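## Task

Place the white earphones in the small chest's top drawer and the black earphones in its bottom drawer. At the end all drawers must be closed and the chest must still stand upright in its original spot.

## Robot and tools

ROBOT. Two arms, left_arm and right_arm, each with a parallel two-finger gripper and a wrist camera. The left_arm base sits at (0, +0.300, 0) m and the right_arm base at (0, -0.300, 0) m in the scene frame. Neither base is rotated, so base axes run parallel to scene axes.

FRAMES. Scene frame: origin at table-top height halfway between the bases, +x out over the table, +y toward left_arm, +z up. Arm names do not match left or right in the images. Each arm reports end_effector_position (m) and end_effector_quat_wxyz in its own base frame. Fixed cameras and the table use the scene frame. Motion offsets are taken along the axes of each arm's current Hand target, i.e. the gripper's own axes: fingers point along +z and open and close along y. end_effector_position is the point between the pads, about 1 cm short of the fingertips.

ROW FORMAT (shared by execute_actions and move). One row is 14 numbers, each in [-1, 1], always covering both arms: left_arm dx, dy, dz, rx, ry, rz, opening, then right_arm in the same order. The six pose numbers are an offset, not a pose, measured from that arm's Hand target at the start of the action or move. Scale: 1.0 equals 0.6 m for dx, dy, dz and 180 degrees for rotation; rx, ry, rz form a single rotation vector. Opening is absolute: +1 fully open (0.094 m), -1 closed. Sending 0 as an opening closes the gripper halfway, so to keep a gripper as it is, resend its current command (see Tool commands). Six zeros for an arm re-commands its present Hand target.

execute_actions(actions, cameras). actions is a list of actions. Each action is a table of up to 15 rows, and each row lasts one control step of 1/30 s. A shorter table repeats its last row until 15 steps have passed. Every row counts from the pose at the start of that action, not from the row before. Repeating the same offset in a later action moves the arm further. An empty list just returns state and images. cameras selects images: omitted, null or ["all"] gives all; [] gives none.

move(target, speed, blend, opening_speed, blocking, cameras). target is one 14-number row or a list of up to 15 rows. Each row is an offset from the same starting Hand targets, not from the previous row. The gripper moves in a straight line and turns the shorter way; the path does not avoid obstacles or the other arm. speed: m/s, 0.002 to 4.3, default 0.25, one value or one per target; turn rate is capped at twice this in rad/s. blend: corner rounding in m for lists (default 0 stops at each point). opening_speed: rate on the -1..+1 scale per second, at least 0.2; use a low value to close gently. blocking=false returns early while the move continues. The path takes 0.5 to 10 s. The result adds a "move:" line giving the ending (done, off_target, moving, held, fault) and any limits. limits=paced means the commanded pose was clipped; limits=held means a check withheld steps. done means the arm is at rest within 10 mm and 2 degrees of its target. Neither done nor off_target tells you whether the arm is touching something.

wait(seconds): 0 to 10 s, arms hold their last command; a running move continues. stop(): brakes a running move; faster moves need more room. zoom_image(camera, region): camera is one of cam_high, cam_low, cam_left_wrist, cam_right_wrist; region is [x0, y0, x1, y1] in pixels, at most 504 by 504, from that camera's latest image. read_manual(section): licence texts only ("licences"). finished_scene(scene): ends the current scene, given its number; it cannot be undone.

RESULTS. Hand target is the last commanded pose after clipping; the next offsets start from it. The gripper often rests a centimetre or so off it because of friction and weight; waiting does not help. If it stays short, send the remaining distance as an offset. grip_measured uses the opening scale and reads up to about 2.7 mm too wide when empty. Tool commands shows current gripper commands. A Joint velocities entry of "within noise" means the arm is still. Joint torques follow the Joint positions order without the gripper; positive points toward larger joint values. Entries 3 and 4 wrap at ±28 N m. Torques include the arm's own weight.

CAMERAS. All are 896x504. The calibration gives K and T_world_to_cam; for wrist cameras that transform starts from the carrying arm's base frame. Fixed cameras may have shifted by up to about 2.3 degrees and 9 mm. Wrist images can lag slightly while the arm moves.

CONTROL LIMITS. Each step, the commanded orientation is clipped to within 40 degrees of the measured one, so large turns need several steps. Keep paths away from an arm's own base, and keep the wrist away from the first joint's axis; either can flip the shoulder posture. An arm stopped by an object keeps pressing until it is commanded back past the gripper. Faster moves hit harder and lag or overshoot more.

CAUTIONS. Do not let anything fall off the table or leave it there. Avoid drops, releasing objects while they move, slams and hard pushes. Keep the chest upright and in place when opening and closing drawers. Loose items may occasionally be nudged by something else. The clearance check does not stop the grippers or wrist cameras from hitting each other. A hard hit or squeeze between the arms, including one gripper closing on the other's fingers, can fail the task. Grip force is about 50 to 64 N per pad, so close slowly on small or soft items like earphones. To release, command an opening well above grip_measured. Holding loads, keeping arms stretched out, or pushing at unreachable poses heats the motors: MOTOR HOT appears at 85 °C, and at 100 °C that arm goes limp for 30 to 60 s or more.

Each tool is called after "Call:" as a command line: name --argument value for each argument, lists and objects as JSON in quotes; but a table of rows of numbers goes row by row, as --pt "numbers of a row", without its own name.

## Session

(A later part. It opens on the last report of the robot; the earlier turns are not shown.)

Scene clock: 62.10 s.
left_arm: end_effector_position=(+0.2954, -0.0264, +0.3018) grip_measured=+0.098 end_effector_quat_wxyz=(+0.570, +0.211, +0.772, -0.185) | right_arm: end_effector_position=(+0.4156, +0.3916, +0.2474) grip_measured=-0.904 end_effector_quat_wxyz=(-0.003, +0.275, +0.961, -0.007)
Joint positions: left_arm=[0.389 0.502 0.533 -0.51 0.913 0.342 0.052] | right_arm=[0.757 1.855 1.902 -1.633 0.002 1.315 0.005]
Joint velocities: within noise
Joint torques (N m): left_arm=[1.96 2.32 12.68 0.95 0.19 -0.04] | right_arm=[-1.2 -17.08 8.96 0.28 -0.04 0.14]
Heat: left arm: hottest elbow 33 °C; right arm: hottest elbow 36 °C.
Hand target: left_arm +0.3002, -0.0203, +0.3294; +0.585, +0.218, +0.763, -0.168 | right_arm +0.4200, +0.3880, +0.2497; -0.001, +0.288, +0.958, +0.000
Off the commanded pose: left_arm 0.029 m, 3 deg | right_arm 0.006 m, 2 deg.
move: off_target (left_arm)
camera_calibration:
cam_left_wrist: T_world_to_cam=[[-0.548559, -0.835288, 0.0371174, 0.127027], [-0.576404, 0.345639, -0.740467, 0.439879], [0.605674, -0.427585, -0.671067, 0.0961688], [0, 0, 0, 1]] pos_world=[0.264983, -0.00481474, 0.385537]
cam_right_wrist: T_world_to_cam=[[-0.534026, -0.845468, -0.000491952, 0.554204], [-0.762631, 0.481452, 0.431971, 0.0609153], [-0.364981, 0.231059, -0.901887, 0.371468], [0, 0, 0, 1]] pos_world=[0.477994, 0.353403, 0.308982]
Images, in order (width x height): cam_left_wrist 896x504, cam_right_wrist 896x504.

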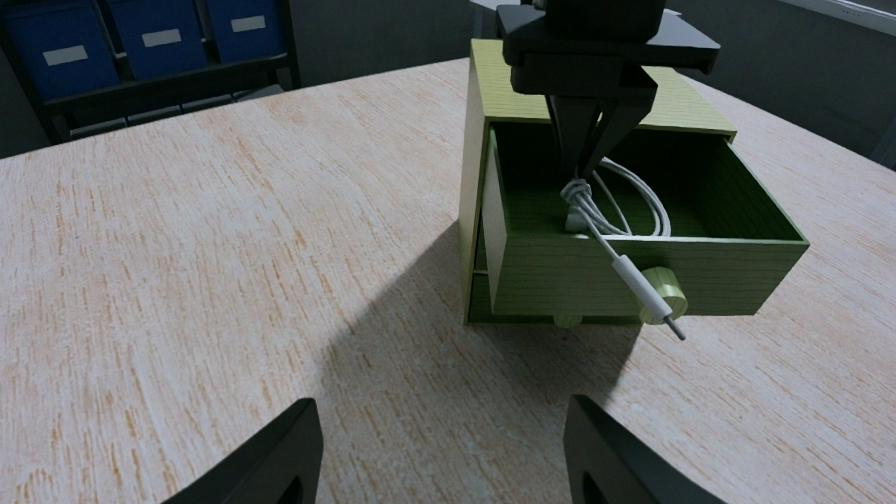

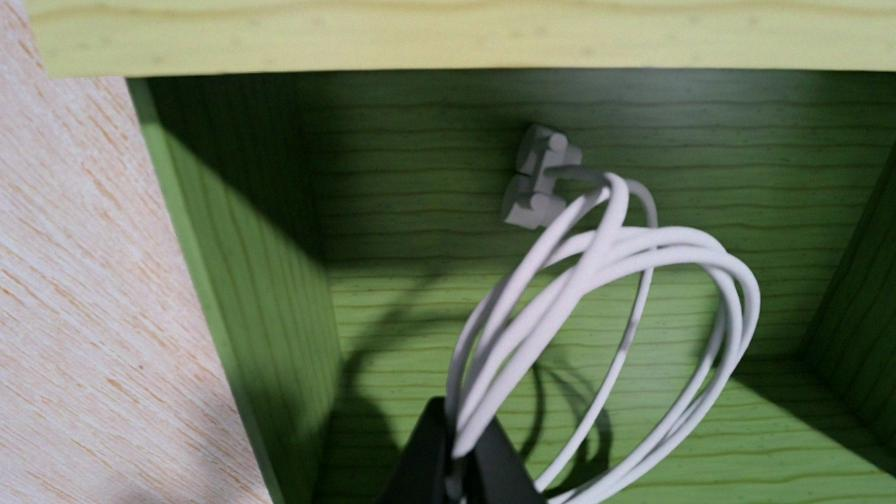

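Call:
move --pt "0 0 0 0 0 0 0.1 0 0 -0.12 0 0 0 -0.98" --pt "0 0 0 0 0 0 0.1 -0.068 0 -0.11 0 0 0 -0.98" --pt "0 0 0 0 0 0 0.1 -0.068 0 0.06 0 0 0 -0.98" --speed 0.15 --cameras '["cam_right_wrist","cam_left_wrist"]'

Scene clock: 65.83 s.
left_arm: end_effector_position=(+0.2954, -0.0264, +0.3018) grip_measured=+0.098 end_effector_quat_wxyz=(+0.570, +0.211, +0.772, -0.185) | right_arm: end_effector_position=(+0.4522, +0.3650, +0.2144) grip_measured=-0.904 end_effector_quat_wxyz=(-0.006, +0.294, +0.956, -0.005)
Joint positions: left_arm=[0.389 0.502 0.533 -0.51 0.913 0.342 0.052] | right_arm=[0.679 1.884 1.859 -1.561 -0.005 1.276 0.005]
Joint velocities: within noise
Joint torques (N m): left_arm=[1.96 2.61 12.63 0.99 0.18 -0.05] | right_arm=[-0.26 -16.97 8.62 0.53 0.22 -0.16]
Heat: left arm: hottest elbow 33 °C; right arm: hottest elbow 37 °C.
Hand target: left_arm +0.3002, -0.0203, +0.3294; +0.585, +0.218, +0.763, -0.168 | right_arm +0.4540, +0.3655, +0.2136; -0.001, +0.287, +0.958, +0.000
Off the commanded pose: left_arm 0.029 m, 3 deg | right_arm 0.002 m, 1 deg.
move: off_target (left_arm)
camera_calibration:
cam_left_wrist: T_world_to_cam=[[-0.548559, -0.835288, 0.0371174, 0.127027], [-0.576404, 0.345639, -0.740467, 0.439879], [0.605674, -0.427585, -0.671067, 0.0961688], [0, 0, 0, 1]] pos_world=[0.264983, -0.00481474, 0.385537]
cam_right_wrist: T_world_to_cam=[[-0.566565, -0.824015, -0.00164828, 0.558431], [-0.741072, 0.508659, 0.438267, 0.0949538], [-0.3603, 0.249528, -0.898843, 0.351643], [0, 0, 0, 1]] pos_world=[0.513452, 0.324111, 0.275378]
Images, in order (width x height): cam_left_wrist 896x504, cam_right_wrist 896x504.

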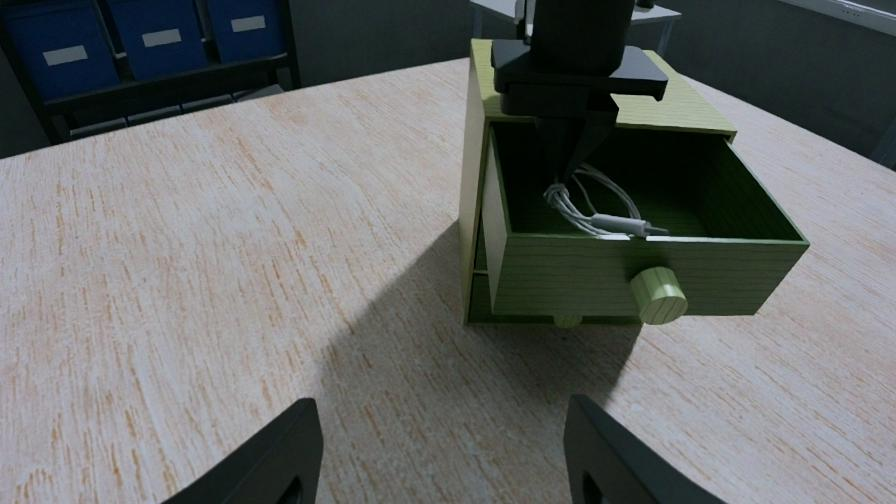

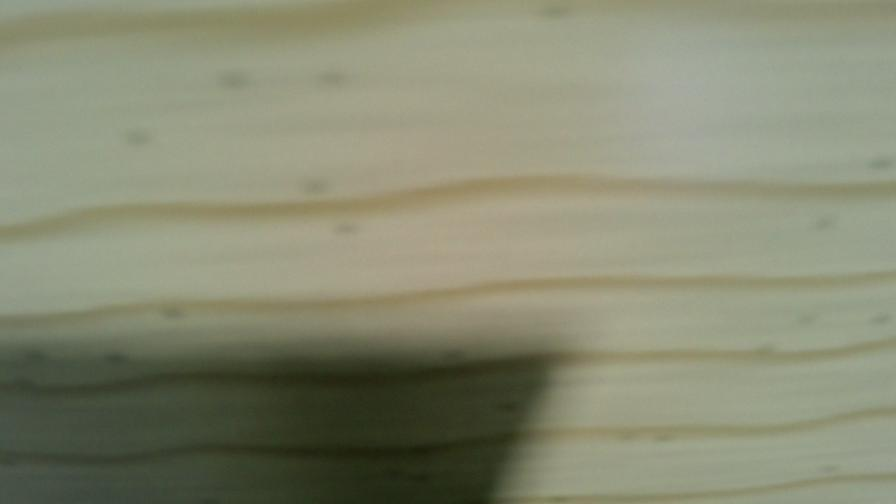

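Call:
move --pt "0 0 0 0 0 0 0.1 0 0 0.01 0 0 0 -0.98" --pt "0 0 0 0 0 0 0.1 0 0 0.01 0 0 0 -0.6" --pt "0 0 0 0 0 0 0.1 0.02 0 -0.2 0 0 0 -0.6" --speed 0.12 --opening_speed 0.5 --cameras '["cam_right_wrist","cam_left_wrist"]'

Scene clock: 70.27 s.
left_arm: end_effector_position=(+0.2954, -0.0264, +0.3018) grip_measured=+0.098 end_effector_quat_wxyz=(+0.570, +0.211, +0.772, -0.185) | right_arm: end_effector_position=(+0.4407, +0.3613, +0.2975) grip_measured=-0.602 end_effector_quat_wxyz=(+0.008, +0.289, +0.957, +0.016)
Joint positions: left_arm=[0.389 0.502 0.533 -0.51 0.913 0.342 0.052] | right_arm=[0.686 1.829 1.998 -1.702 -0.005 1.274 0.019]
Joint velocities: within noise
Joint torques (N m): left_arm=[1.9 2.49 12.63 1.02 0.2 -0.03] | right_arm=[0.62 -16.67 15.34 -0.24 0.21 0.05]
Heat: left arm: hottest elbow 34 °C; right arm: hottest elbow 37 °C.
Hand target: left_arm +0.3002, -0.0203, +0.3294; +0.585, +0.218, +0.763, -0.168 | right_arm +0.4442, +0.3721, +0.3338; -0.001, +0.288, +0.958, +0.000
Off the commanded pose: left_arm 0.029 m, 3 deg | right_arm 0.038 m, 2 deg.
joint sent to its limit (right arm) — joint 4 (wrist pitch), lower limit. The joint targets are off in orientation, not in position.
move: off_target (left_arm, right_arm)
camera_calibration:
cam_left_wrist: T_world_to_cam=[[-0.548559, -0.835288, 0.0371174, 0.127027], [-0.576404, 0.345639, -0.740467, 0.439879], [0.605674, -0.427585, -0.671067, 0.0961688], [0, 0, 0, 1]] pos_world=[0.264983, -0.00481474, 0.385537]
cam_right_wrist: T_world_to_cam=[[-0.55765, -0.828483, -0.0513982, 0.561478], [-0.763199, 0.487388, 0.42424, 0.0734778], [-0.326425, 0.275805, -0.90409, 0.400222], [0, 0, 0, 1]] pos_world=[0.499829, 0.31898, 0.359524]
Images, in order (width x height): cam_left_wrist 896x504, cam_right_wrist 896x504.

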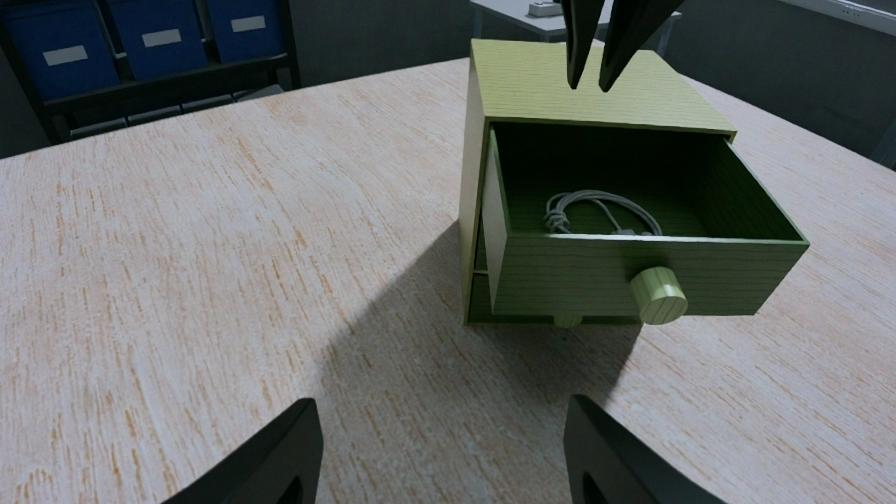

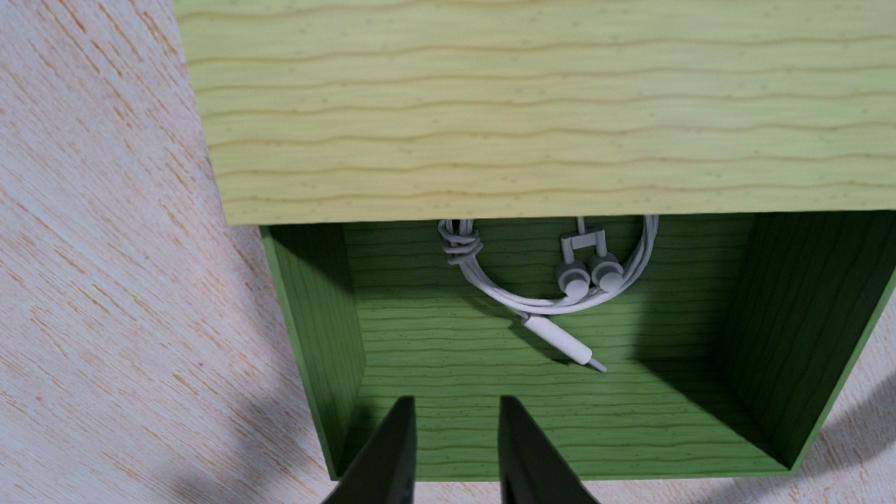

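Call:
move --target '[0,0,0,0,0,0,-0.95,-0.14,-0.65,0.057,0,0,-0.185,-0.9]' --speed 0.4 --cameras '[]'

Call:
move --pt "0.018 -0.237 0.127 0 0 0 -0.95 0 0 0 0 0 0 -0.9" --pt "0.163 -0.237 0.177 0 0 0 -0.95 0 0 0 0 0 0 -0.9" --pt "0.065 -0.243 0.49 0 0 0 -0.95 0 0 0 0 0 0 -0.9" --speed '[0.35,0.25,0.12]' --cameras '["cam_left_wrist","cam_high"]'

Scene clock: 76.17 s.
left_arm: end_effector_position=(+0.2954, -0.0264, +0.3018) grip_measured=-0.948 end_effector_quat_wxyz=(+0.570, +0.211, +0.772, -0.185) | right_arm: end_effector_position=(+0.3042, +0.0033, +0.3017) grip_measured=-0.898 end_effector_quat_wxyz=(+0.005, +0.003, +1.000, -0.002)
Joint positions: left_arm=[0.389 0.502 0.533 -0.51 0.913 0.342 0.002] | right_arm=[0.014 1.132 1.251 -1.68 0.004 0.021 0.005]
Joint velocities: within noise
Joint torques (N m): left_arm=[2.08 2.61 12.66 0.99 0.18 -0.05] | right_arm=[-1.26 -6.3 8.7 -0.25 -0.11 -0.12]
Heat: left arm: hottest elbow 35 °C; right arm: hottest elbow 38 °C.
Hand target: left_arm +0.3002, -0.0203, +0.3294; +0.585, +0.218, +0.763, -0.168 | right_arm +0.2995, +0.0004, +0.2997; -0.001, +0.001, +1.000, +0.000
Off the commanded pose: left_arm 0.029 m, 3 deg | right_arm 0.006 m, 1 deg.
move: off_target (left_arm)
No camera images: "cameras" was empty.

Scene clock: 79.23 s.
left_arm: end_effector_position=(+0.4322, -0.2670, +0.1867) grip_measured=-0.948 end_effector_quat_wxyz=(+0.561, +0.224, +0.782, -0.154) | right_arm: end_effector_position=(+0.3042, +0.0032, +0.3017) grip_measured=-0.898 end_effector_quat_wxyz=(+0.005, +0.003, +1.000, -0.002)
Joint positions: left_arm=[-0.555 1.295 0.591 0.374 -0.007 0.009 0.002] | right_arm=[0.014 1.132 1.251 -1.68 0.003 0.019 0.005]
Joint velocities: within noise
Joint torques (N m): left_arm=[0.09 -2.9 12.29 2.36 -0.15 -0.3] | right_arm=[-1.14 -6.3 8.7 -0.25 -0.11 -0.17]
Heat: left arm: hottest elbow 35 °C; right arm: hottest elbow 38 °C.
Hand target: left_arm +0.4551, -0.2892, +0.2158; +0.585, +0.218, +0.763, -0.168 | right_arm +0.2995, +0.0004, +0.2997; -0.001, +0.001, +1.000, +0.000
Off the commanded pose: left_arm 0.043 m, 4 deg | right_arm 0.006 m, 1 deg.
move: off_target (left_arm)
camera_calibration:
cam_left_wrist: T_world_to_cam=[[-0.53539, -0.844401, -0.0185393, 0.00768567], [-0.58723, 0.387929, -0.710403, 0.527088], [0.607057, -0.369456, -0.703551, -0.145865], [0, 0, 0, 1]] pos_world=[0.402185, -0.251874, 0.271964]
Images, in order (width x height): cam_high 896x504, cam_left_wrist 896x504.

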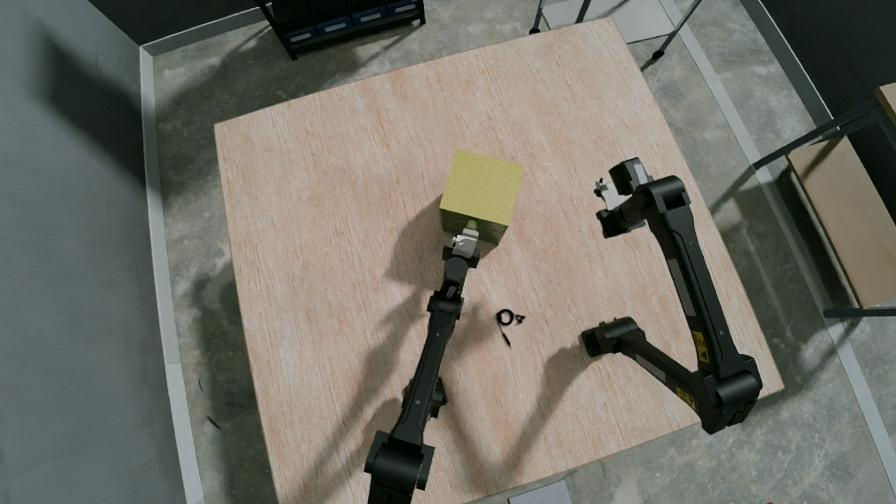

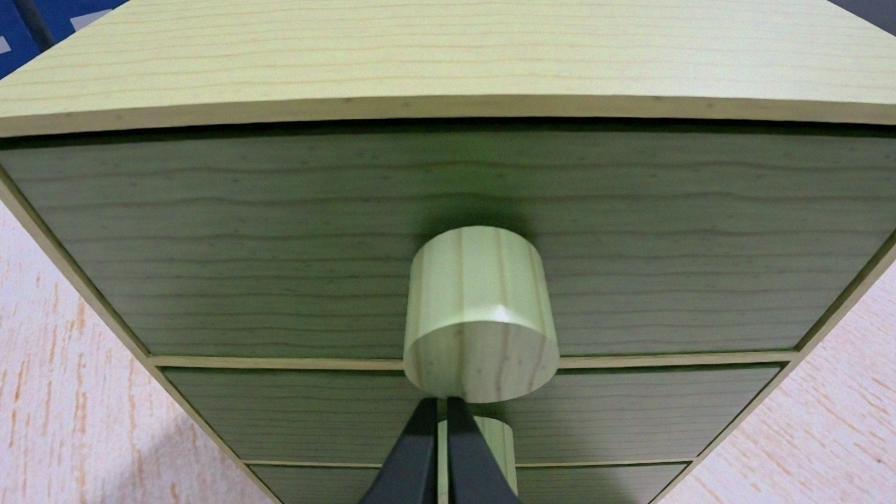

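Call:
move --target '[0.0,0,-0.17,0,0,0,0.3,0,0,0,0,0,0,-0.9]' --cameras '["cam_left_wrist"]'

Call:
zoom_image --camera "cam_left_wrist" --region '[150, 60, 650, 460]'

Scene clock: 81.57 s.
left_arm: end_effector_position=(+0.3761, -0.2321, +0.2398) grip_measured=+0.298 end_effector_quat_wxyz=(+0.587, +0.218, +0.763, -0.160) | right_arm: end_effector_position=(+0.3042, +0.0032, +0.3017) grip_measured=-0.898 end_effector_quat_wxyz=(+0.005, +0.003, +1.000, -0.002)
Joint positions: left_arm=[-0.556 0.979 0.492 0.224 -0.01 0.009 0.061] | right_arm=[0.014 1.132 1.251 -1.68 0.003 0.019 0.005]
Joint velocities: within noise
Joint torques (N m): left_arm=[-0.09 -2.55 8.25 1.33 -0.16 -0.3] | right_arm=[-1.26 -6.3 8.7 -0.27 -0.11 -0.18]
Heat: left arm: hottest elbow 35 °C; right arm: hottest elbow 37 °C.
Hand target: left_arm +0.3715, -0.2370, +0.2421; +0.585, +0.219, +0.763, -0.168 | right_arm +0.2995, +0.0004, +0.2997; -0.001, +0.001, +1.000, +0.000
Off the commanded pose: left_arm 0.007 m, 1 deg | right_arm 0.006 m, 1 deg.
move: done
camera_calibration:
cam_left_wrist: T_world_to_cam=[[-0.532799, -0.84601, -0.0197885, 0.00701262], [-0.546498, 0.361839, -0.755257, 0.507698], [0.646115, -0.391586, -0.65513, -0.0928565], [0, 0, 0, 1]] pos_world=[0.341188, -0.214133, 0.322748]
Images, in order (width x height): cam_left_wrist 896x504.

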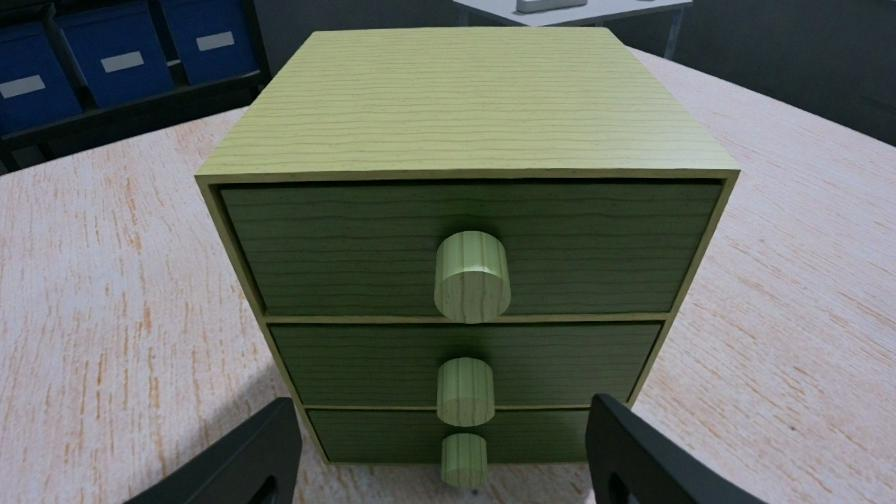

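Scaled by 1.008 from the camera's 896x504 image, which has a finer 1280x720 frame.

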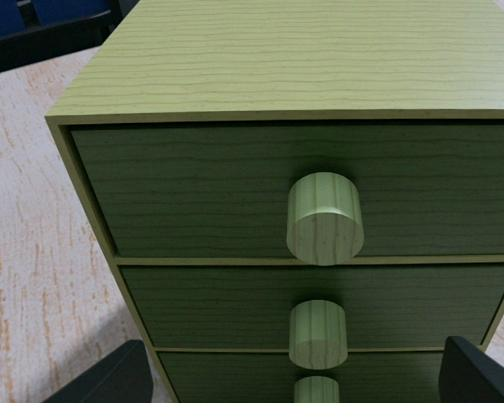

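Call:
move --target '[0.294,-0.035,0.102,-0.064,-0.028,-0.017,0.3,0,0,0,0,0,0,-0.9]' --cameras '["cam_left_wrist"]'

Scene clock: 85.10 s.
left_arm: end_effector_position=(+0.3701, -0.2515, +0.0520) grip_measured=+0.298 end_effector_quat_wxyz=(+0.625, +0.130, +0.762, -0.106) | right_arm: end_effector_position=(+0.3042, +0.0032, +0.3017) grip_measured=-0.898 end_effector_quat_wxyz=(+0.005, +0.003, +1.000, -0.002)
Joint positions: left_arm=[-0.746 1.813 0.339 1.259 -0.401 -0.085 0.061] | right_arm=[0.014 1.132 1.251 -1.68 0.003 0.019 0.005]
Joint velocities: within noise
Joint torques (N m): left_arm=[0.03 -4.95 3.59 2.28 -0.23 -0.16] | right_arm=[-1.2 -6.3 8.68 -0.24 -0.11 -0.18]
Heat: left arm: hottest elbow 36 °C; right arm: hottest elbow 37 °C.
Hand target: left_arm +0.3720, -0.2620, +0.0560; +0.632, +0.130, +0.755, -0.116 | right_arm +0.2995, +0.0004, +0.2997; -0.001, +0.001, +1.000, +0.000
Off the commanded pose: left_arm 0.011 m, 2 deg | right_arm 0.006 m, 1 deg.
move: off_target (left_arm)
camera_calibration:
cam_left_wrist: T_world_to_cam=[[-0.342971, -0.939299, -0.00936105, -0.110499], [-0.564952, 0.214225, -0.796829, 0.341457], [0.750466, -0.268001, -0.604132, -0.229927], [0, 0, 0, 1]] pos_world=[0.327561, -0.238561, 0.132142]
Images, in order (width x height): cam_left_wrist 896x504.

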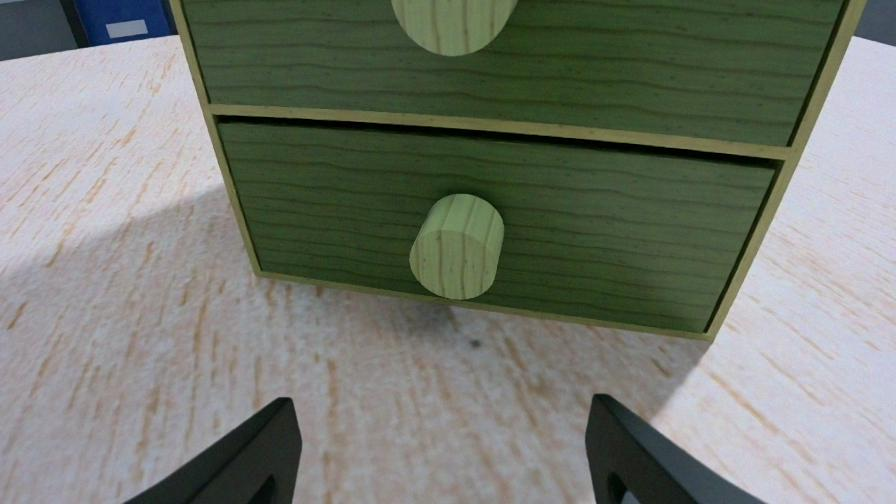

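Call:
move --target '[-0.0145,0.001,0.149,0,0,0,0.3,0,0,0,0,0,0,-0.9]' --speed 0.12 --cameras '["cam_left_wrist"]'

Scene clock: 87.47 s.
left_arm: end_effector_position=(+0.4397, -0.2904, +0.0476) grip_measured=+0.298 end_effector_quat_wxyz=(+0.627, +0.133, +0.758, -0.123) | right_arm: end_effector_position=(+0.3042, +0.0032, +0.3017) grip_measured=-0.898 end_effector_quat_wxyz=(+0.005, +0.003, +1.000, -0.002)
Joint positions: left_arm=[-0.683 1.901 0.547 1.159 -0.311 -0.08 0.061] | right_arm=[0.014 1.132 1.251 -1.68 0.003 0.019 0.005]
Joint velocities: within noise
Joint torques (N m): left_arm=[2.26 -6.83 5.85 1.17 -0.09 -0.02] | right_arm=[-1.26 -6.24 8.7 -0.25 -0.11 -0.17]
Heat: left arm: hottest elbow 35 °C; right arm: hottest elbow 37 °C.
Hand target: left_arm +0.4562, -0.2922, +0.0490; +0.632, +0.131, +0.755, -0.116 | right_arm +0.2995, +0.0004, +0.2997; -0.001, +0.001, +1.000, +0.000
Off the commanded pose: left_arm 0.017 m, 1 deg | right_arm 0.006 m, 1 deg.
move: off_target (left_arm)
camera_calibration:
cam_left_wrist: T_world_to_cam=[[-0.366937, -0.930191, 0.0100791, -0.11105], [-0.555899, 0.210575, -0.804136, 0.380888], [0.745878, -0.30067, -0.59436, -0.303081], [0, 0, 0, 1]] pos_world=[0.397048, -0.27463, 0.127266]
Images, in order (width x height): cam_left_wrist 896x504.

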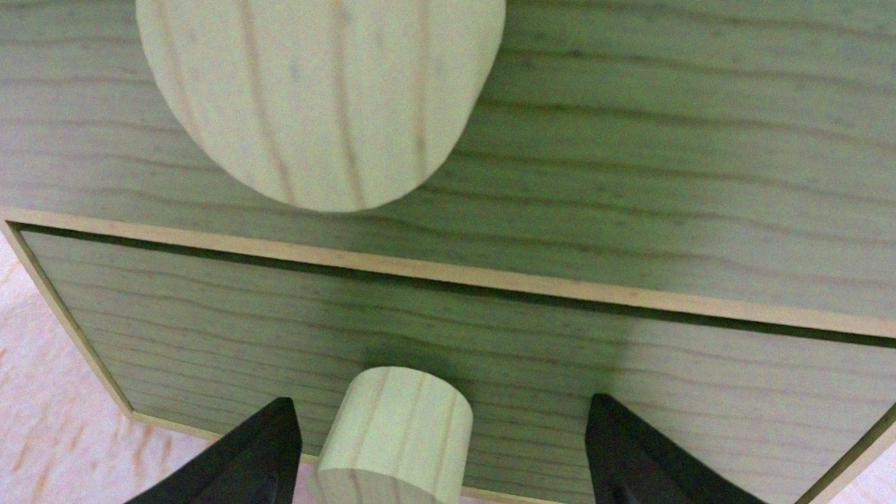

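Call:
move --pt "0.010 0.017 0.002 0 0 0 0.3 0 0 0 0 0 0 -0.9" --pt "0.010 0.017 0.002 0 0 0 -0.65 0 0 0 0 0 0 -0.9" --speed 0.1 --opening_speed 0.6 --cameras '["cam_left_wrist"]'

Scene clock: 91.10 s.
left_arm: end_effector_position=(+0.4469, -0.2834, +0.0374) grip_measured=-0.405 end_effector_quat_wxyz=(+0.621, +0.137, +0.763, -0.119) | right_arm: end_effector_position=(+0.3042, +0.0032, +0.3017) grip_measured=-0.898 end_effector_quat_wxyz=(+0.005, +0.003, +1.000, -0.002)
Joint positions: left_arm=[-0.655 1.926 0.555 1.16 -0.282 -0.071 0.028] | right_arm=[0.014 1.132 1.251 -1.68 0.003 0.019 0.005]
Joint velocities: within noise
Joint torques (N m): left_arm=[2.2 -7.65 4.9 2.11 -0.18 -0.07] | right_arm=[-1.26 -6.42 8.7 -0.25 -0.11 -0.17]
Heat: left arm: hottest elbow 35 °C; right arm: hottest elbow 37 °C.
Hand target: left_arm +0.4599, -0.2827, +0.0428; +0.632, +0.131, +0.755, -0.116 | right_arm +0.2995, +0.0004, +0.2997; -0.001, +0.001, +1.000, +0.000
Off the commanded pose: left_arm 0.014 m, 2 deg | right_arm 0.006 m, 1 deg.
move: off_target (left_arm); target 2's new opening was sent with left_arm's hand 0.017 m and 2 deg from that target
camera_calibration:
cam_left_wrist: T_world_to_cam=[[-0.36839, -0.92967, 0.00159726, -0.100644], [-0.565751, 0.22282, -0.7939, 0.382795], [0.737709, -0.293368, -0.608047, -0.306266], [0, 0, 0, 1]] pos_world=[0.405426, -0.268709, 0.117838]
Images, in order (width x height): cam_left_wrist 896x504.

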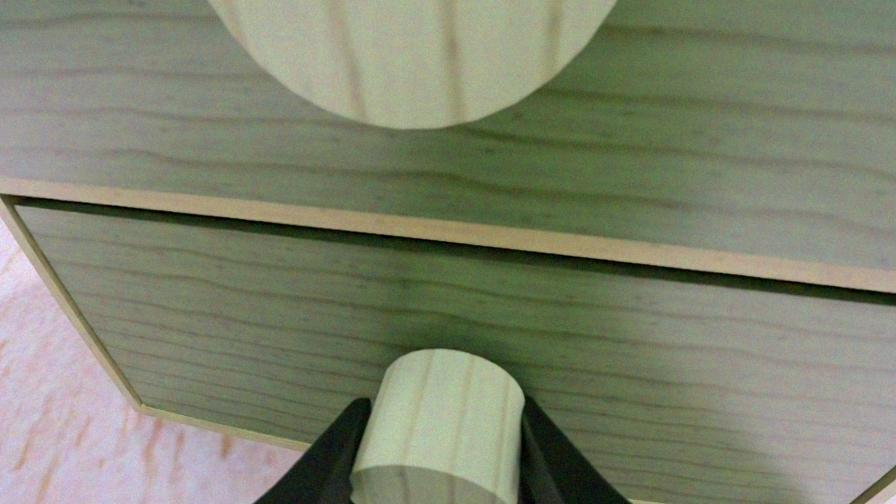

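Call:
move --target '[0.0365,0.0365,-0.207,0,0,0,-0.65,0,0,0,0,0,0,-0.9]' --speed 0.12 --cameras '["cam_left_wrist","cam_high"]'

Scene clock: 93.70 s.
left_arm: end_effector_position=(+0.3495, -0.2214, +0.0367) grip_measured=-0.407 end_effector_quat_wxyz=(+0.624, +0.141, +0.760, -0.115) | right_arm: end_effector_position=(+0.3042, +0.0032, +0.3017) grip_measured=-0.898 end_effector_quat_wxyz=(+0.005, +0.003, +1.000, -0.002)
Joint positions: left_arm=[-0.696 1.903 0.25 1.445 -0.324 -0.067 0.028] | right_arm=[0.014 1.132 1.251 -1.68 0.003 0.019 0.005]
Joint velocities: within noise
Joint torques (N m): left_arm=[0.85 -5.6 0.7 2.4 -0.75 -0.22] | right_arm=[-1.08 -6.42 8.73 -0.24 -0.11 -0.17]
Heat: left arm: hottest elbow 35 °C; right arm: hottest elbow 37 °C.
Hand target: left_arm +0.3489, -0.2189, +0.0426; +0.632, +0.131, +0.755, -0.116 | right_arm +0.2995, +0.0004, +0.2997; -0.001, +0.001, +1.000, +0.000
Off the commanded pose: left_arm 0.006 m, 2 deg | right_arm 0.006 m, 1 deg.
move: done
camera_calibration:
cam_left_wrist: T_world_to_cam=[[-0.369647, -0.929121, -0.00974709, -0.0778014], [-0.557858, 0.230306, -0.797342, 0.312279], [0.743072, -0.289297, -0.60345, -0.217734], [0, 0, 0, 1]] pos_world=[0.30724, -0.207196, 0.116843]
Images, in order (width x height): cam_high 896x504, cam_left_wrist 896x504.

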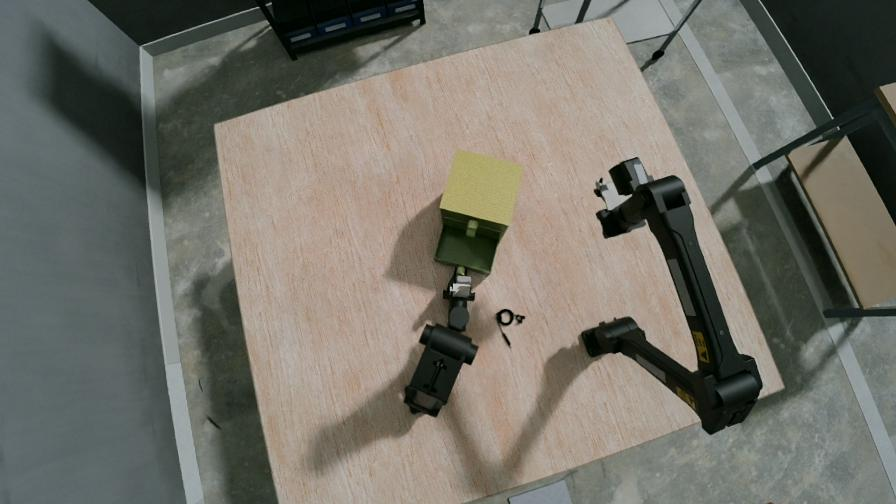

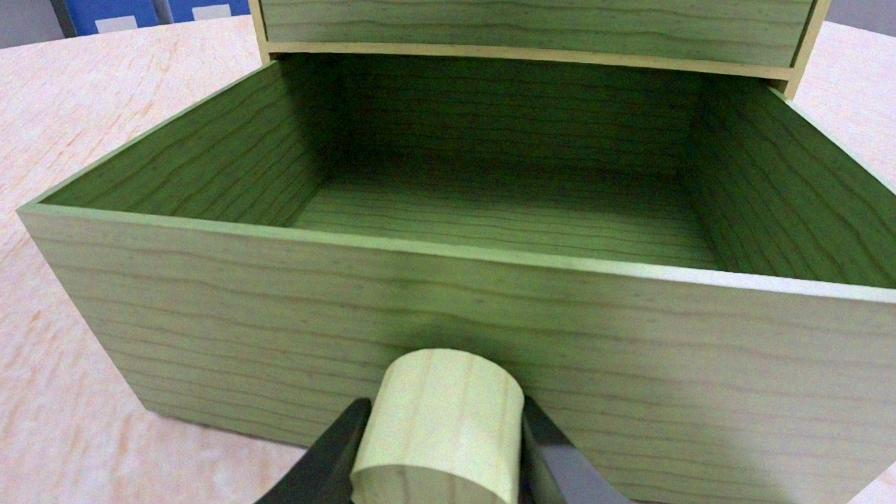

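Call:
move --pt "0 0 0 0 0 0 0.1 0 0 0 0 0 0 -0.25" --pt "-0.246 0 -0.06 0 0 0 0.1 0 0 0 0 0 0 -0.25" --pt "-0.44 0.284 -0.27 0 0 0 0.1 0 0 0 0 0 0 -0.25" --speed '[0.2,0.15,0.3]' --cameras '[]'

Call:
move --target '[0,0,0,0,0,0,0.1,0.21,0.438,0.317,0,0,-0.17,-0.25]' --speed 0.35 --cameras '["cam_right_wrist","cam_left_wrist","cam_high"]'

Scene clock: 102.67 s.
left_arm: end_effector_position=(+0.2984, -0.0225, +0.2969) grip_measured=+0.098 end_effector_quat_wxyz=(+0.615, +0.124, +0.768, -0.131) | right_arm: end_effector_position=(+0.3042, +0.0032, +0.3017) grip_measured=-0.252 end_effector_quat_wxyz=(+0.005, +0.003, +1.000, -0.002)
Joint positions: left_arm=[0.267 0.373 0.426 -0.314 0.621 0.104 0.052] | right_arm=[0.014 1.132 1.251 -1.68 0.003 0.019 0.035]
Joint velocities: within noise
Joint torques (N m): left_arm=[2.2 3.02 13.14 1.13 0.08 -0.02] | right_arm=[-1.26 -6.12 8.69 -0.28 -0.11 -0.18]
Heat: left arm: hottest elbow 34 °C; right arm: hottest elbow 36 °C.
Hand target: left_arm +0.3014, -0.0173, +0.3292; +0.632, +0.131, +0.755, -0.116 | right_arm +0.2995, +0.0004, +0.2997; -0.001, +0.001, +1.000, +0.000
Off the commanded pose: left_arm 0.033 m, 3 deg | right_arm 0.006 m, 1 deg.
move: off_target (left_arm)
No camera images: "cameras" was empty.

Scene clock: 104.67 s.
left_arm: end_effector_position=(+0.2982, -0.0225, +0.2963) grip_measured=+0.098 end_effector_quat_wxyz=(+0.614, +0.124, +0.768, -0.131) | right_arm: end_effector_position=(+0.1730, +0.2583, +0.1087) grip_measured=-0.252 end_effector_quat_wxyz=(-0.007, -0.266, +0.964, -0.002)
Joint positions: left_arm=[0.268 0.373 0.426 -0.317 0.621 0.105 0.052] | right_arm=[0.979 1.248 0.825 -1.162 -0.006 0.441 0.035]
Joint velocities: within noise
Joint torques (N m): left_arm=[1.85 3.14 13.09 1.2 0.07 -0.03] | right_arm=[0.5 -6.42 9.03 0.4 0.21 0.14]
Heat: left arm: hottest elbow 35 °C; right arm: hottest elbow 36 °C.
Hand target: left_arm +0.3015, -0.0173, +0.3291; +0.632, +0.131, +0.755, -0.116 | right_arm +0.1736, +0.2634, +0.1098; -0.001, -0.263, +0.965, +0.000
Off the commanded pose: left_arm 0.033 m, 3 deg | right_arm 0.005 m, 1 deg.
move: off_target (left_arm)
camera_calibration:
cam_left_wrist: T_world_to_cam=[[-0.364033, -0.930496, 0.0407183, 0.073882], [-0.585849, 0.194774, -0.786666, 0.449277], [0.724059, -0.310227, -0.616034, 0.0435257], [0, 0, 0, 1]] pos_world=[0.258589, -0.00525777, 0.377236]
cam_right_wrist: T_world_to_cam=[[0.50752, -0.86152, -0.0143663, 0.137321], [-0.768651, -0.460219, 0.444268, 0.242911], [-0.389358, -0.214432, -0.895779, 0.307224], [0, 0, 0, 1]] pos_world=[0.236641, 0.295976, 0.16926]
Images, in order (width x height): cam_high 896x504, cam_left_wrist 896x504, cam_right_wrist 896x504.

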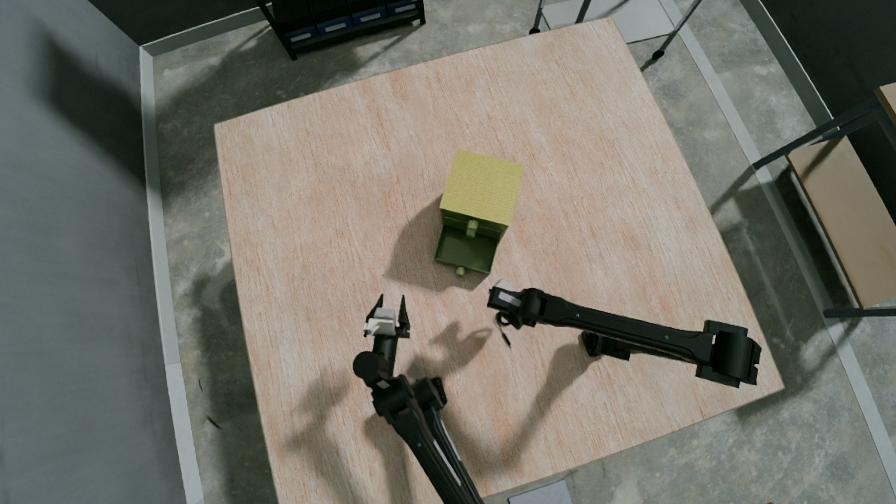

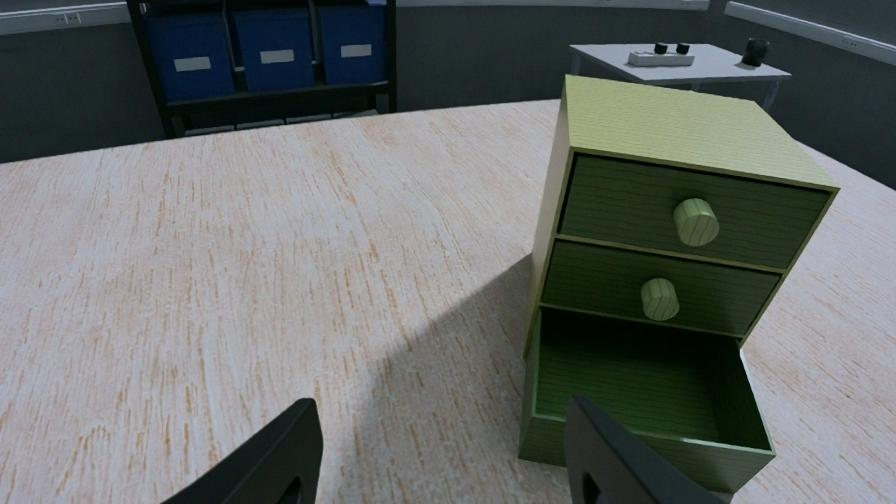

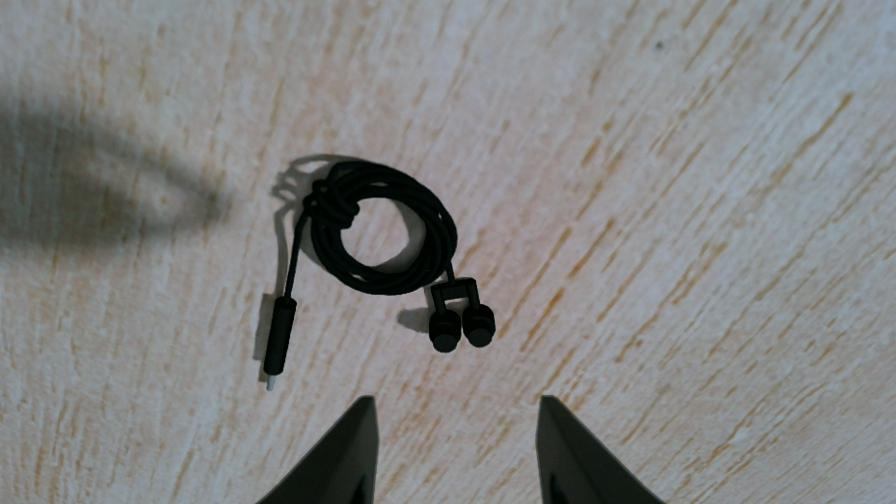

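Call:
move --pt "0 0 0 0 0 0 0.1 -0.005 0.009 0.1 0 0 0 -0.25" --pt "0 0 0 0 0 0 0.1 -0.005 0.009 0.165 0 0 0 -0.25" --pt "0 0 0 0 0 0 0.1 -0.005 0.009 0.165 0 0 0 -0.98" --speed 0.12 --opening_speed 0.6 --cameras '["cam_right_wrist"]'

Scene clock: 109.27 s.
left_arm: end_effector_position=(+0.2982, -0.0225, +0.2963) grip_measured=+0.098 end_effector_quat_wxyz=(+0.614, +0.124, +0.768, -0.131) | right_arm: end_effector_position=(+0.1760, +0.2686, +0.0137) grip_measured=-0.905 end_effector_quat_wxyz=(-0.002, -0.265, +0.964, +0.002)
Joint positions: left_arm=[0.268 0.373 0.426 -0.317 0.621 0.105 0.052] | right_arm=[0.989 1.434 0.702 -0.84 -0.006 0.454 0.004]
Joint velocities: within noise
Joint torques (N m): left_arm=[1.9 3.02 13.11 1.21 0.07 -0.05] | right_arm=[0.62 -7.36 6.41 0.36 0.2 0.12]
Heat: left arm: hottest elbow 35 °C; right arm: hottest elbow 36 °C.
Hand target: left_arm +0.3015, -0.0173, +0.3291; +0.632, +0.131, +0.755, -0.116 | right_arm +0.1732, +0.2697, +0.0109; -0.001, -0.263, +0.965, +0.000
Off the commanded pose: left_arm 0.033 m, 3 deg | right_arm 0.004 m, 0 deg.
move: off_target (left_arm)
camera_calibration:
cam_right_wrist: T_world_to_cam=[[0.505696, -0.862493, -0.0194192, 0.143976], [-0.77293, -0.462953, 0.433881, 0.293884], [-0.38321, -0.204402, -0.900761, 0.221783], [0, 0, 0, 1]] pos_world=[0.239333, 0.305565, 0.0750585]
Images, in order (width x height): cam_right_wrist 896x504.

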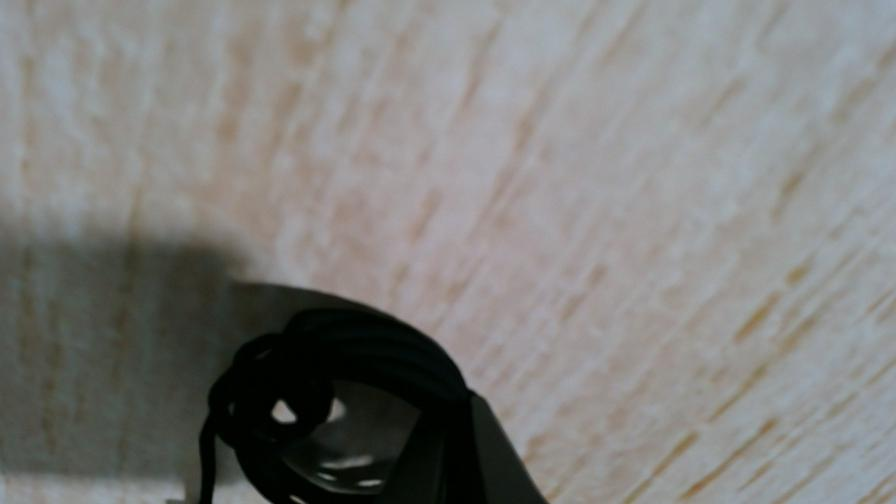

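Call:
move --pt "0 0 0 0 0 0 0.1 0 0 -0.42 0 0 0 -0.98" --pt "0 0 0 0 0 0 0.1 -0.46 -0.017 -0.5 0 0 -0.644 -0.98" --speed 0.5 --blend 0.03 --cameras '[]'

Call:
wait --seconds 0.5 --cameras '["cam_right_wrist","cam_left_wrist"]'

Scene clock: 116.93 s.
left_arm: end_effector_position=(+0.2982, -0.0224, +0.2963) grip_measured=+0.098 end_effector_quat_wxyz=(+0.614, +0.124, +0.768, -0.131) | right_arm: end_effector_position=(+0.4034, +0.3946, +0.2825) grip_measured=-0.909 end_effector_quat_wxyz=(+0.001, +0.957, -0.292, +0.001)
Joint positions: left_arm=[0.268 0.373 0.426 -0.317 0.622 0.105 0.052] | right_arm=[0.776 1.834 1.964 -1.702 0.003 -1.773 0.004]
Joint velocities: within noise
Joint torques (N m): left_arm=[1.85 2.9 13.08 1.26 0.06 -0.04] | right_arm=[-1.14 -15.68 15.91 -0.35 -0.2 -0.22]
Heat: left arm: hottest elbow 36 °C; right arm: hottest elbow 37 °C.
Hand target: left_arm +0.3014, -0.0173, +0.3291; +0.632, +0.131, +0.755, -0.116 | right_arm +0.4168, +0.4009, +0.3103; +0.000, +0.957, -0.289, -0.001
Off the commanded pose: left_arm 0.033 m, 3 deg | right_arm 0.032 m, 0 deg.
joint sent to its limit (right arm) — joint 4 (wrist pitch), lower limit. The joint targets are off in orientation, not in position.
move: off_target (left_arm, right_arm)
No camera images: "cameras" was empty.

Scene clock: 117.43 s.
left_arm: end_effector_position=(+0.2982, -0.0224, +0.2963) grip_measured=+0.098 end_effector_quat_wxyz=(+0.614, +0.124, +0.768, -0.131) | right_arm: end_effector_position=(+0.4033, +0.3947, +0.2825) grip_measured=-0.909 end_effector_quat_wxyz=(+0.001, +0.957, -0.291, +0.001)
Joint positions: left_arm=[0.268 0.373 0.426 -0.317 0.622 0.105 0.052] | right_arm=[0.776 1.834 1.964 -1.702 0.003 -1.774 0.004]
Joint velocities: within noise
Joint torques (N m): left_arm=[1.9 3.14 13.04 1.25 0.06 -0.05] | right_arm=[-1.14 -15.85 15.88 -0.34 -0.2 -0.19]
Heat: left arm: hottest elbow 37 °C; right arm: hottest elbow 37 °C.
Hand target: left_arm +0.3014, -0.0173, +0.3291; +0.632, +0.131, +0.755, -0.116 | right_arm +0.4168, +0.4009, +0.3103; +0.000, +0.957, -0.289, -0.001
Tool commands: left_gripper/opening=+0.1 right_gripper/opening=-0.98
Off the commanded pose: left_arm 0.033 m, 3 deg | right_arm 0.032 m, 0 deg.
wait: 0.50 s; at rest by 0.17 s
camera_calibration:
cam_left_wrist: T_world_to_cam=[[-0.364148, -0.930466, 0.0403598, 0.0740476], [-0.585636, 0.195069, -0.786752, 0.449256], [0.724173, -0.31013, -0.615948, 0.0434642], [0, 0, 0, 1]] pos_world=[0.258589, -0.00525742, 0.377236]
cam_right_wrist: T_world_to_cam=[[0.561838, 0.827083, -0.0164782, -0.547289], [0.749782, -0.500709, 0.432571, -0.187495], [0.349522, -0.25539, -0.901449, 0.301599], [0, 0, 0, 1]] pos_world=[0.342653, 0.435798, 0.343963]
Images, in order (width x height): cam_left_wrist 896x504, cam_right_wrist 896x504.

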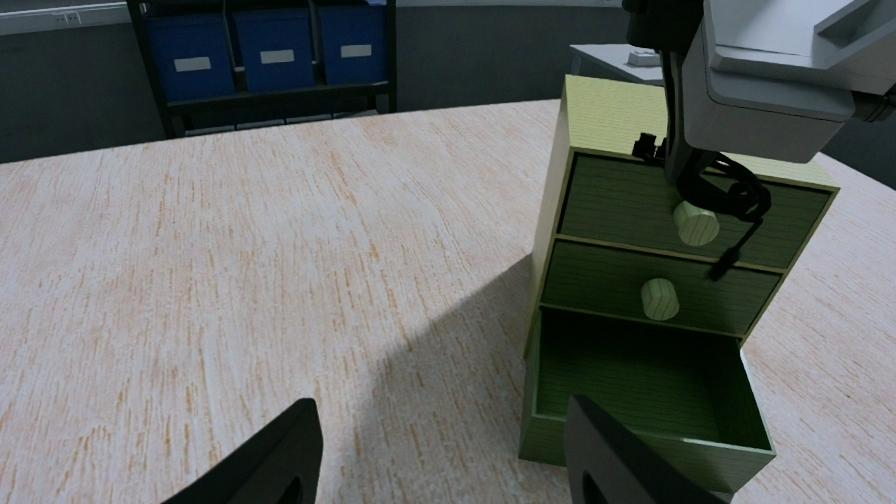

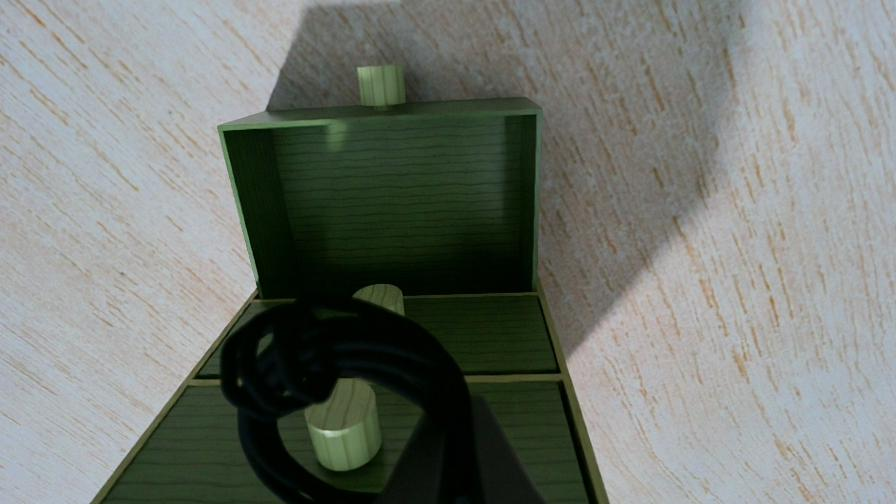

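Call:
move --target '[0,0,0,0,0,0,0.1,0,0,0.3,0,0,0,-0.98]' --speed 0.15 --cameras '["cam_right_wrist","cam_left_wrist"]'

Scene clock: 120.13 s.
left_arm: end_effector_position=(+0.2982, -0.0224, +0.2963) grip_measured=+0.098 end_effector_quat_wxyz=(+0.614, +0.124, +0.768, -0.131) | right_arm: end_effector_position=(+0.4112, +0.4024, +0.1691) grip_measured=-0.909 end_effector_quat_wxyz=(-0.003, +0.957, -0.291, +0.003)
Joint positions: left_arm=[0.268 0.373 0.426 -0.317 0.622 0.106 0.052] | right_arm=[0.776 1.862 1.707 -1.407 0.003 -1.774 0.004]
Joint velocities: left_arm=[within noise] | right_arm=[-0.005 0.103 -0.232 0.315 0.051 0.037 0.001]
Joint torques (N m): left_arm=[1.85 3.02 13 1.28 0.03 -0.04] | right_arm=[-1.14 -16.32 8.54 0.4 -0.21 -0.17]
Heat: left arm: no reading; right arm: no reading.
Hand target: left_arm +0.3011, -0.0174, +0.3290; +0.632, +0.131, +0.755, -0.116 | right_arm +0.4162, +0.4006, +0.1654; -0.005, +0.957, -0.289, +0.002 (not the last commanded pose)
Tool commands: left_gripper/opening=+0.1 right_gripper/opening=-0.98
Off the commanded pose: left_arm 0.033 m, 3 deg | right_arm 0.039 m, 1 deg.
NO CONTROL: MOTORS OFF. The power of the arms went off during this call, through no command of yours: the arms are limp, and their grippers may let go. The readings of the arms here are old: from when control was lost, or earlier. Any pictures here may show the arms still falling. What the arms strike, push or drop without control can cost score or fail the task. If the arms hit each other without control, that can cost score but does not end the scene. A move or wait that this ends or prevents says "fault": that word means this event, not a fault of the arms. Your reply's later calls are not run. The arms run no command until a result says that a person gave control back. To wait, call execute_actions with no actions, or call wait: whatever seconds a wait asks for, either call returns when control is back, or after at most 30 seconds. The wait itself costs no score and uses none of the scene's actions.
move: fault (left_arm, right_arm)
camera_calibration:
cam_left_wrist: T_world_to_cam=[[-0.364168, -0.930475, 0.0399741, 0.0741625], [-0.585509, 0.195355, -0.786775, 0.449175], [0.724266, -0.309924, -0.615944, 0.043512], [0, 0, 0, 1]] pos_world=[0.258489, -0.00525685, 0.377236]
cam_right_wrist: T_world_to_cam=[[0.561631, 0.827364, -0.0063747, -0.561643], [0.746757, -0.503566, 0.434483, -0.138461], [0.356265, -0.248779, -0.900658, 0.193076], [0, 0, 0, 1]] pos_world=[0.350046, 0.442992, 0.230474]
Images, in order (width x height): cam_left_wrist 896x504, cam_right_wrist 896x504.

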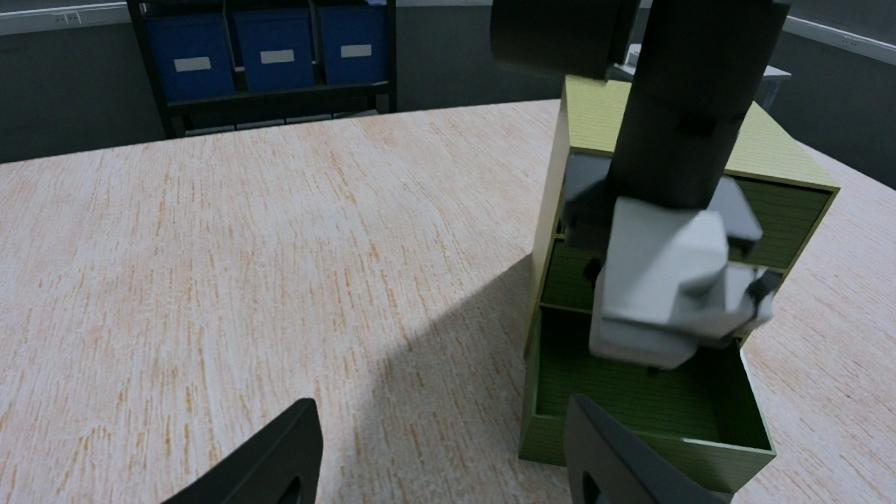

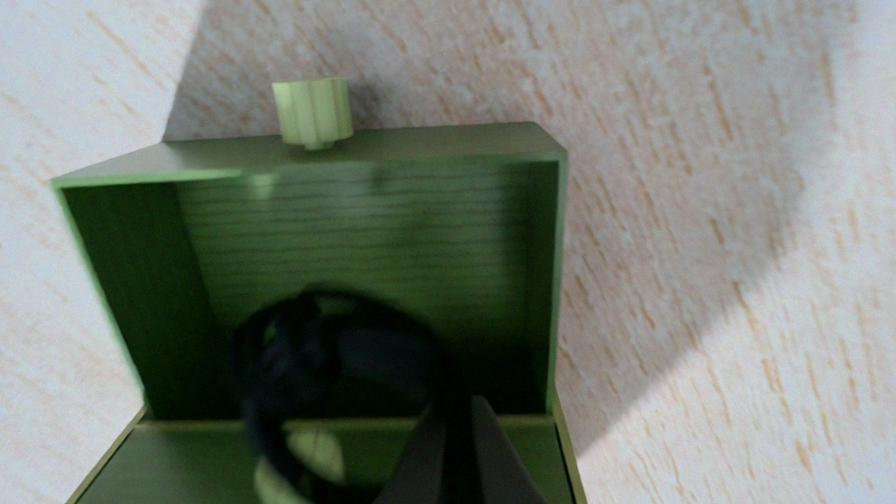

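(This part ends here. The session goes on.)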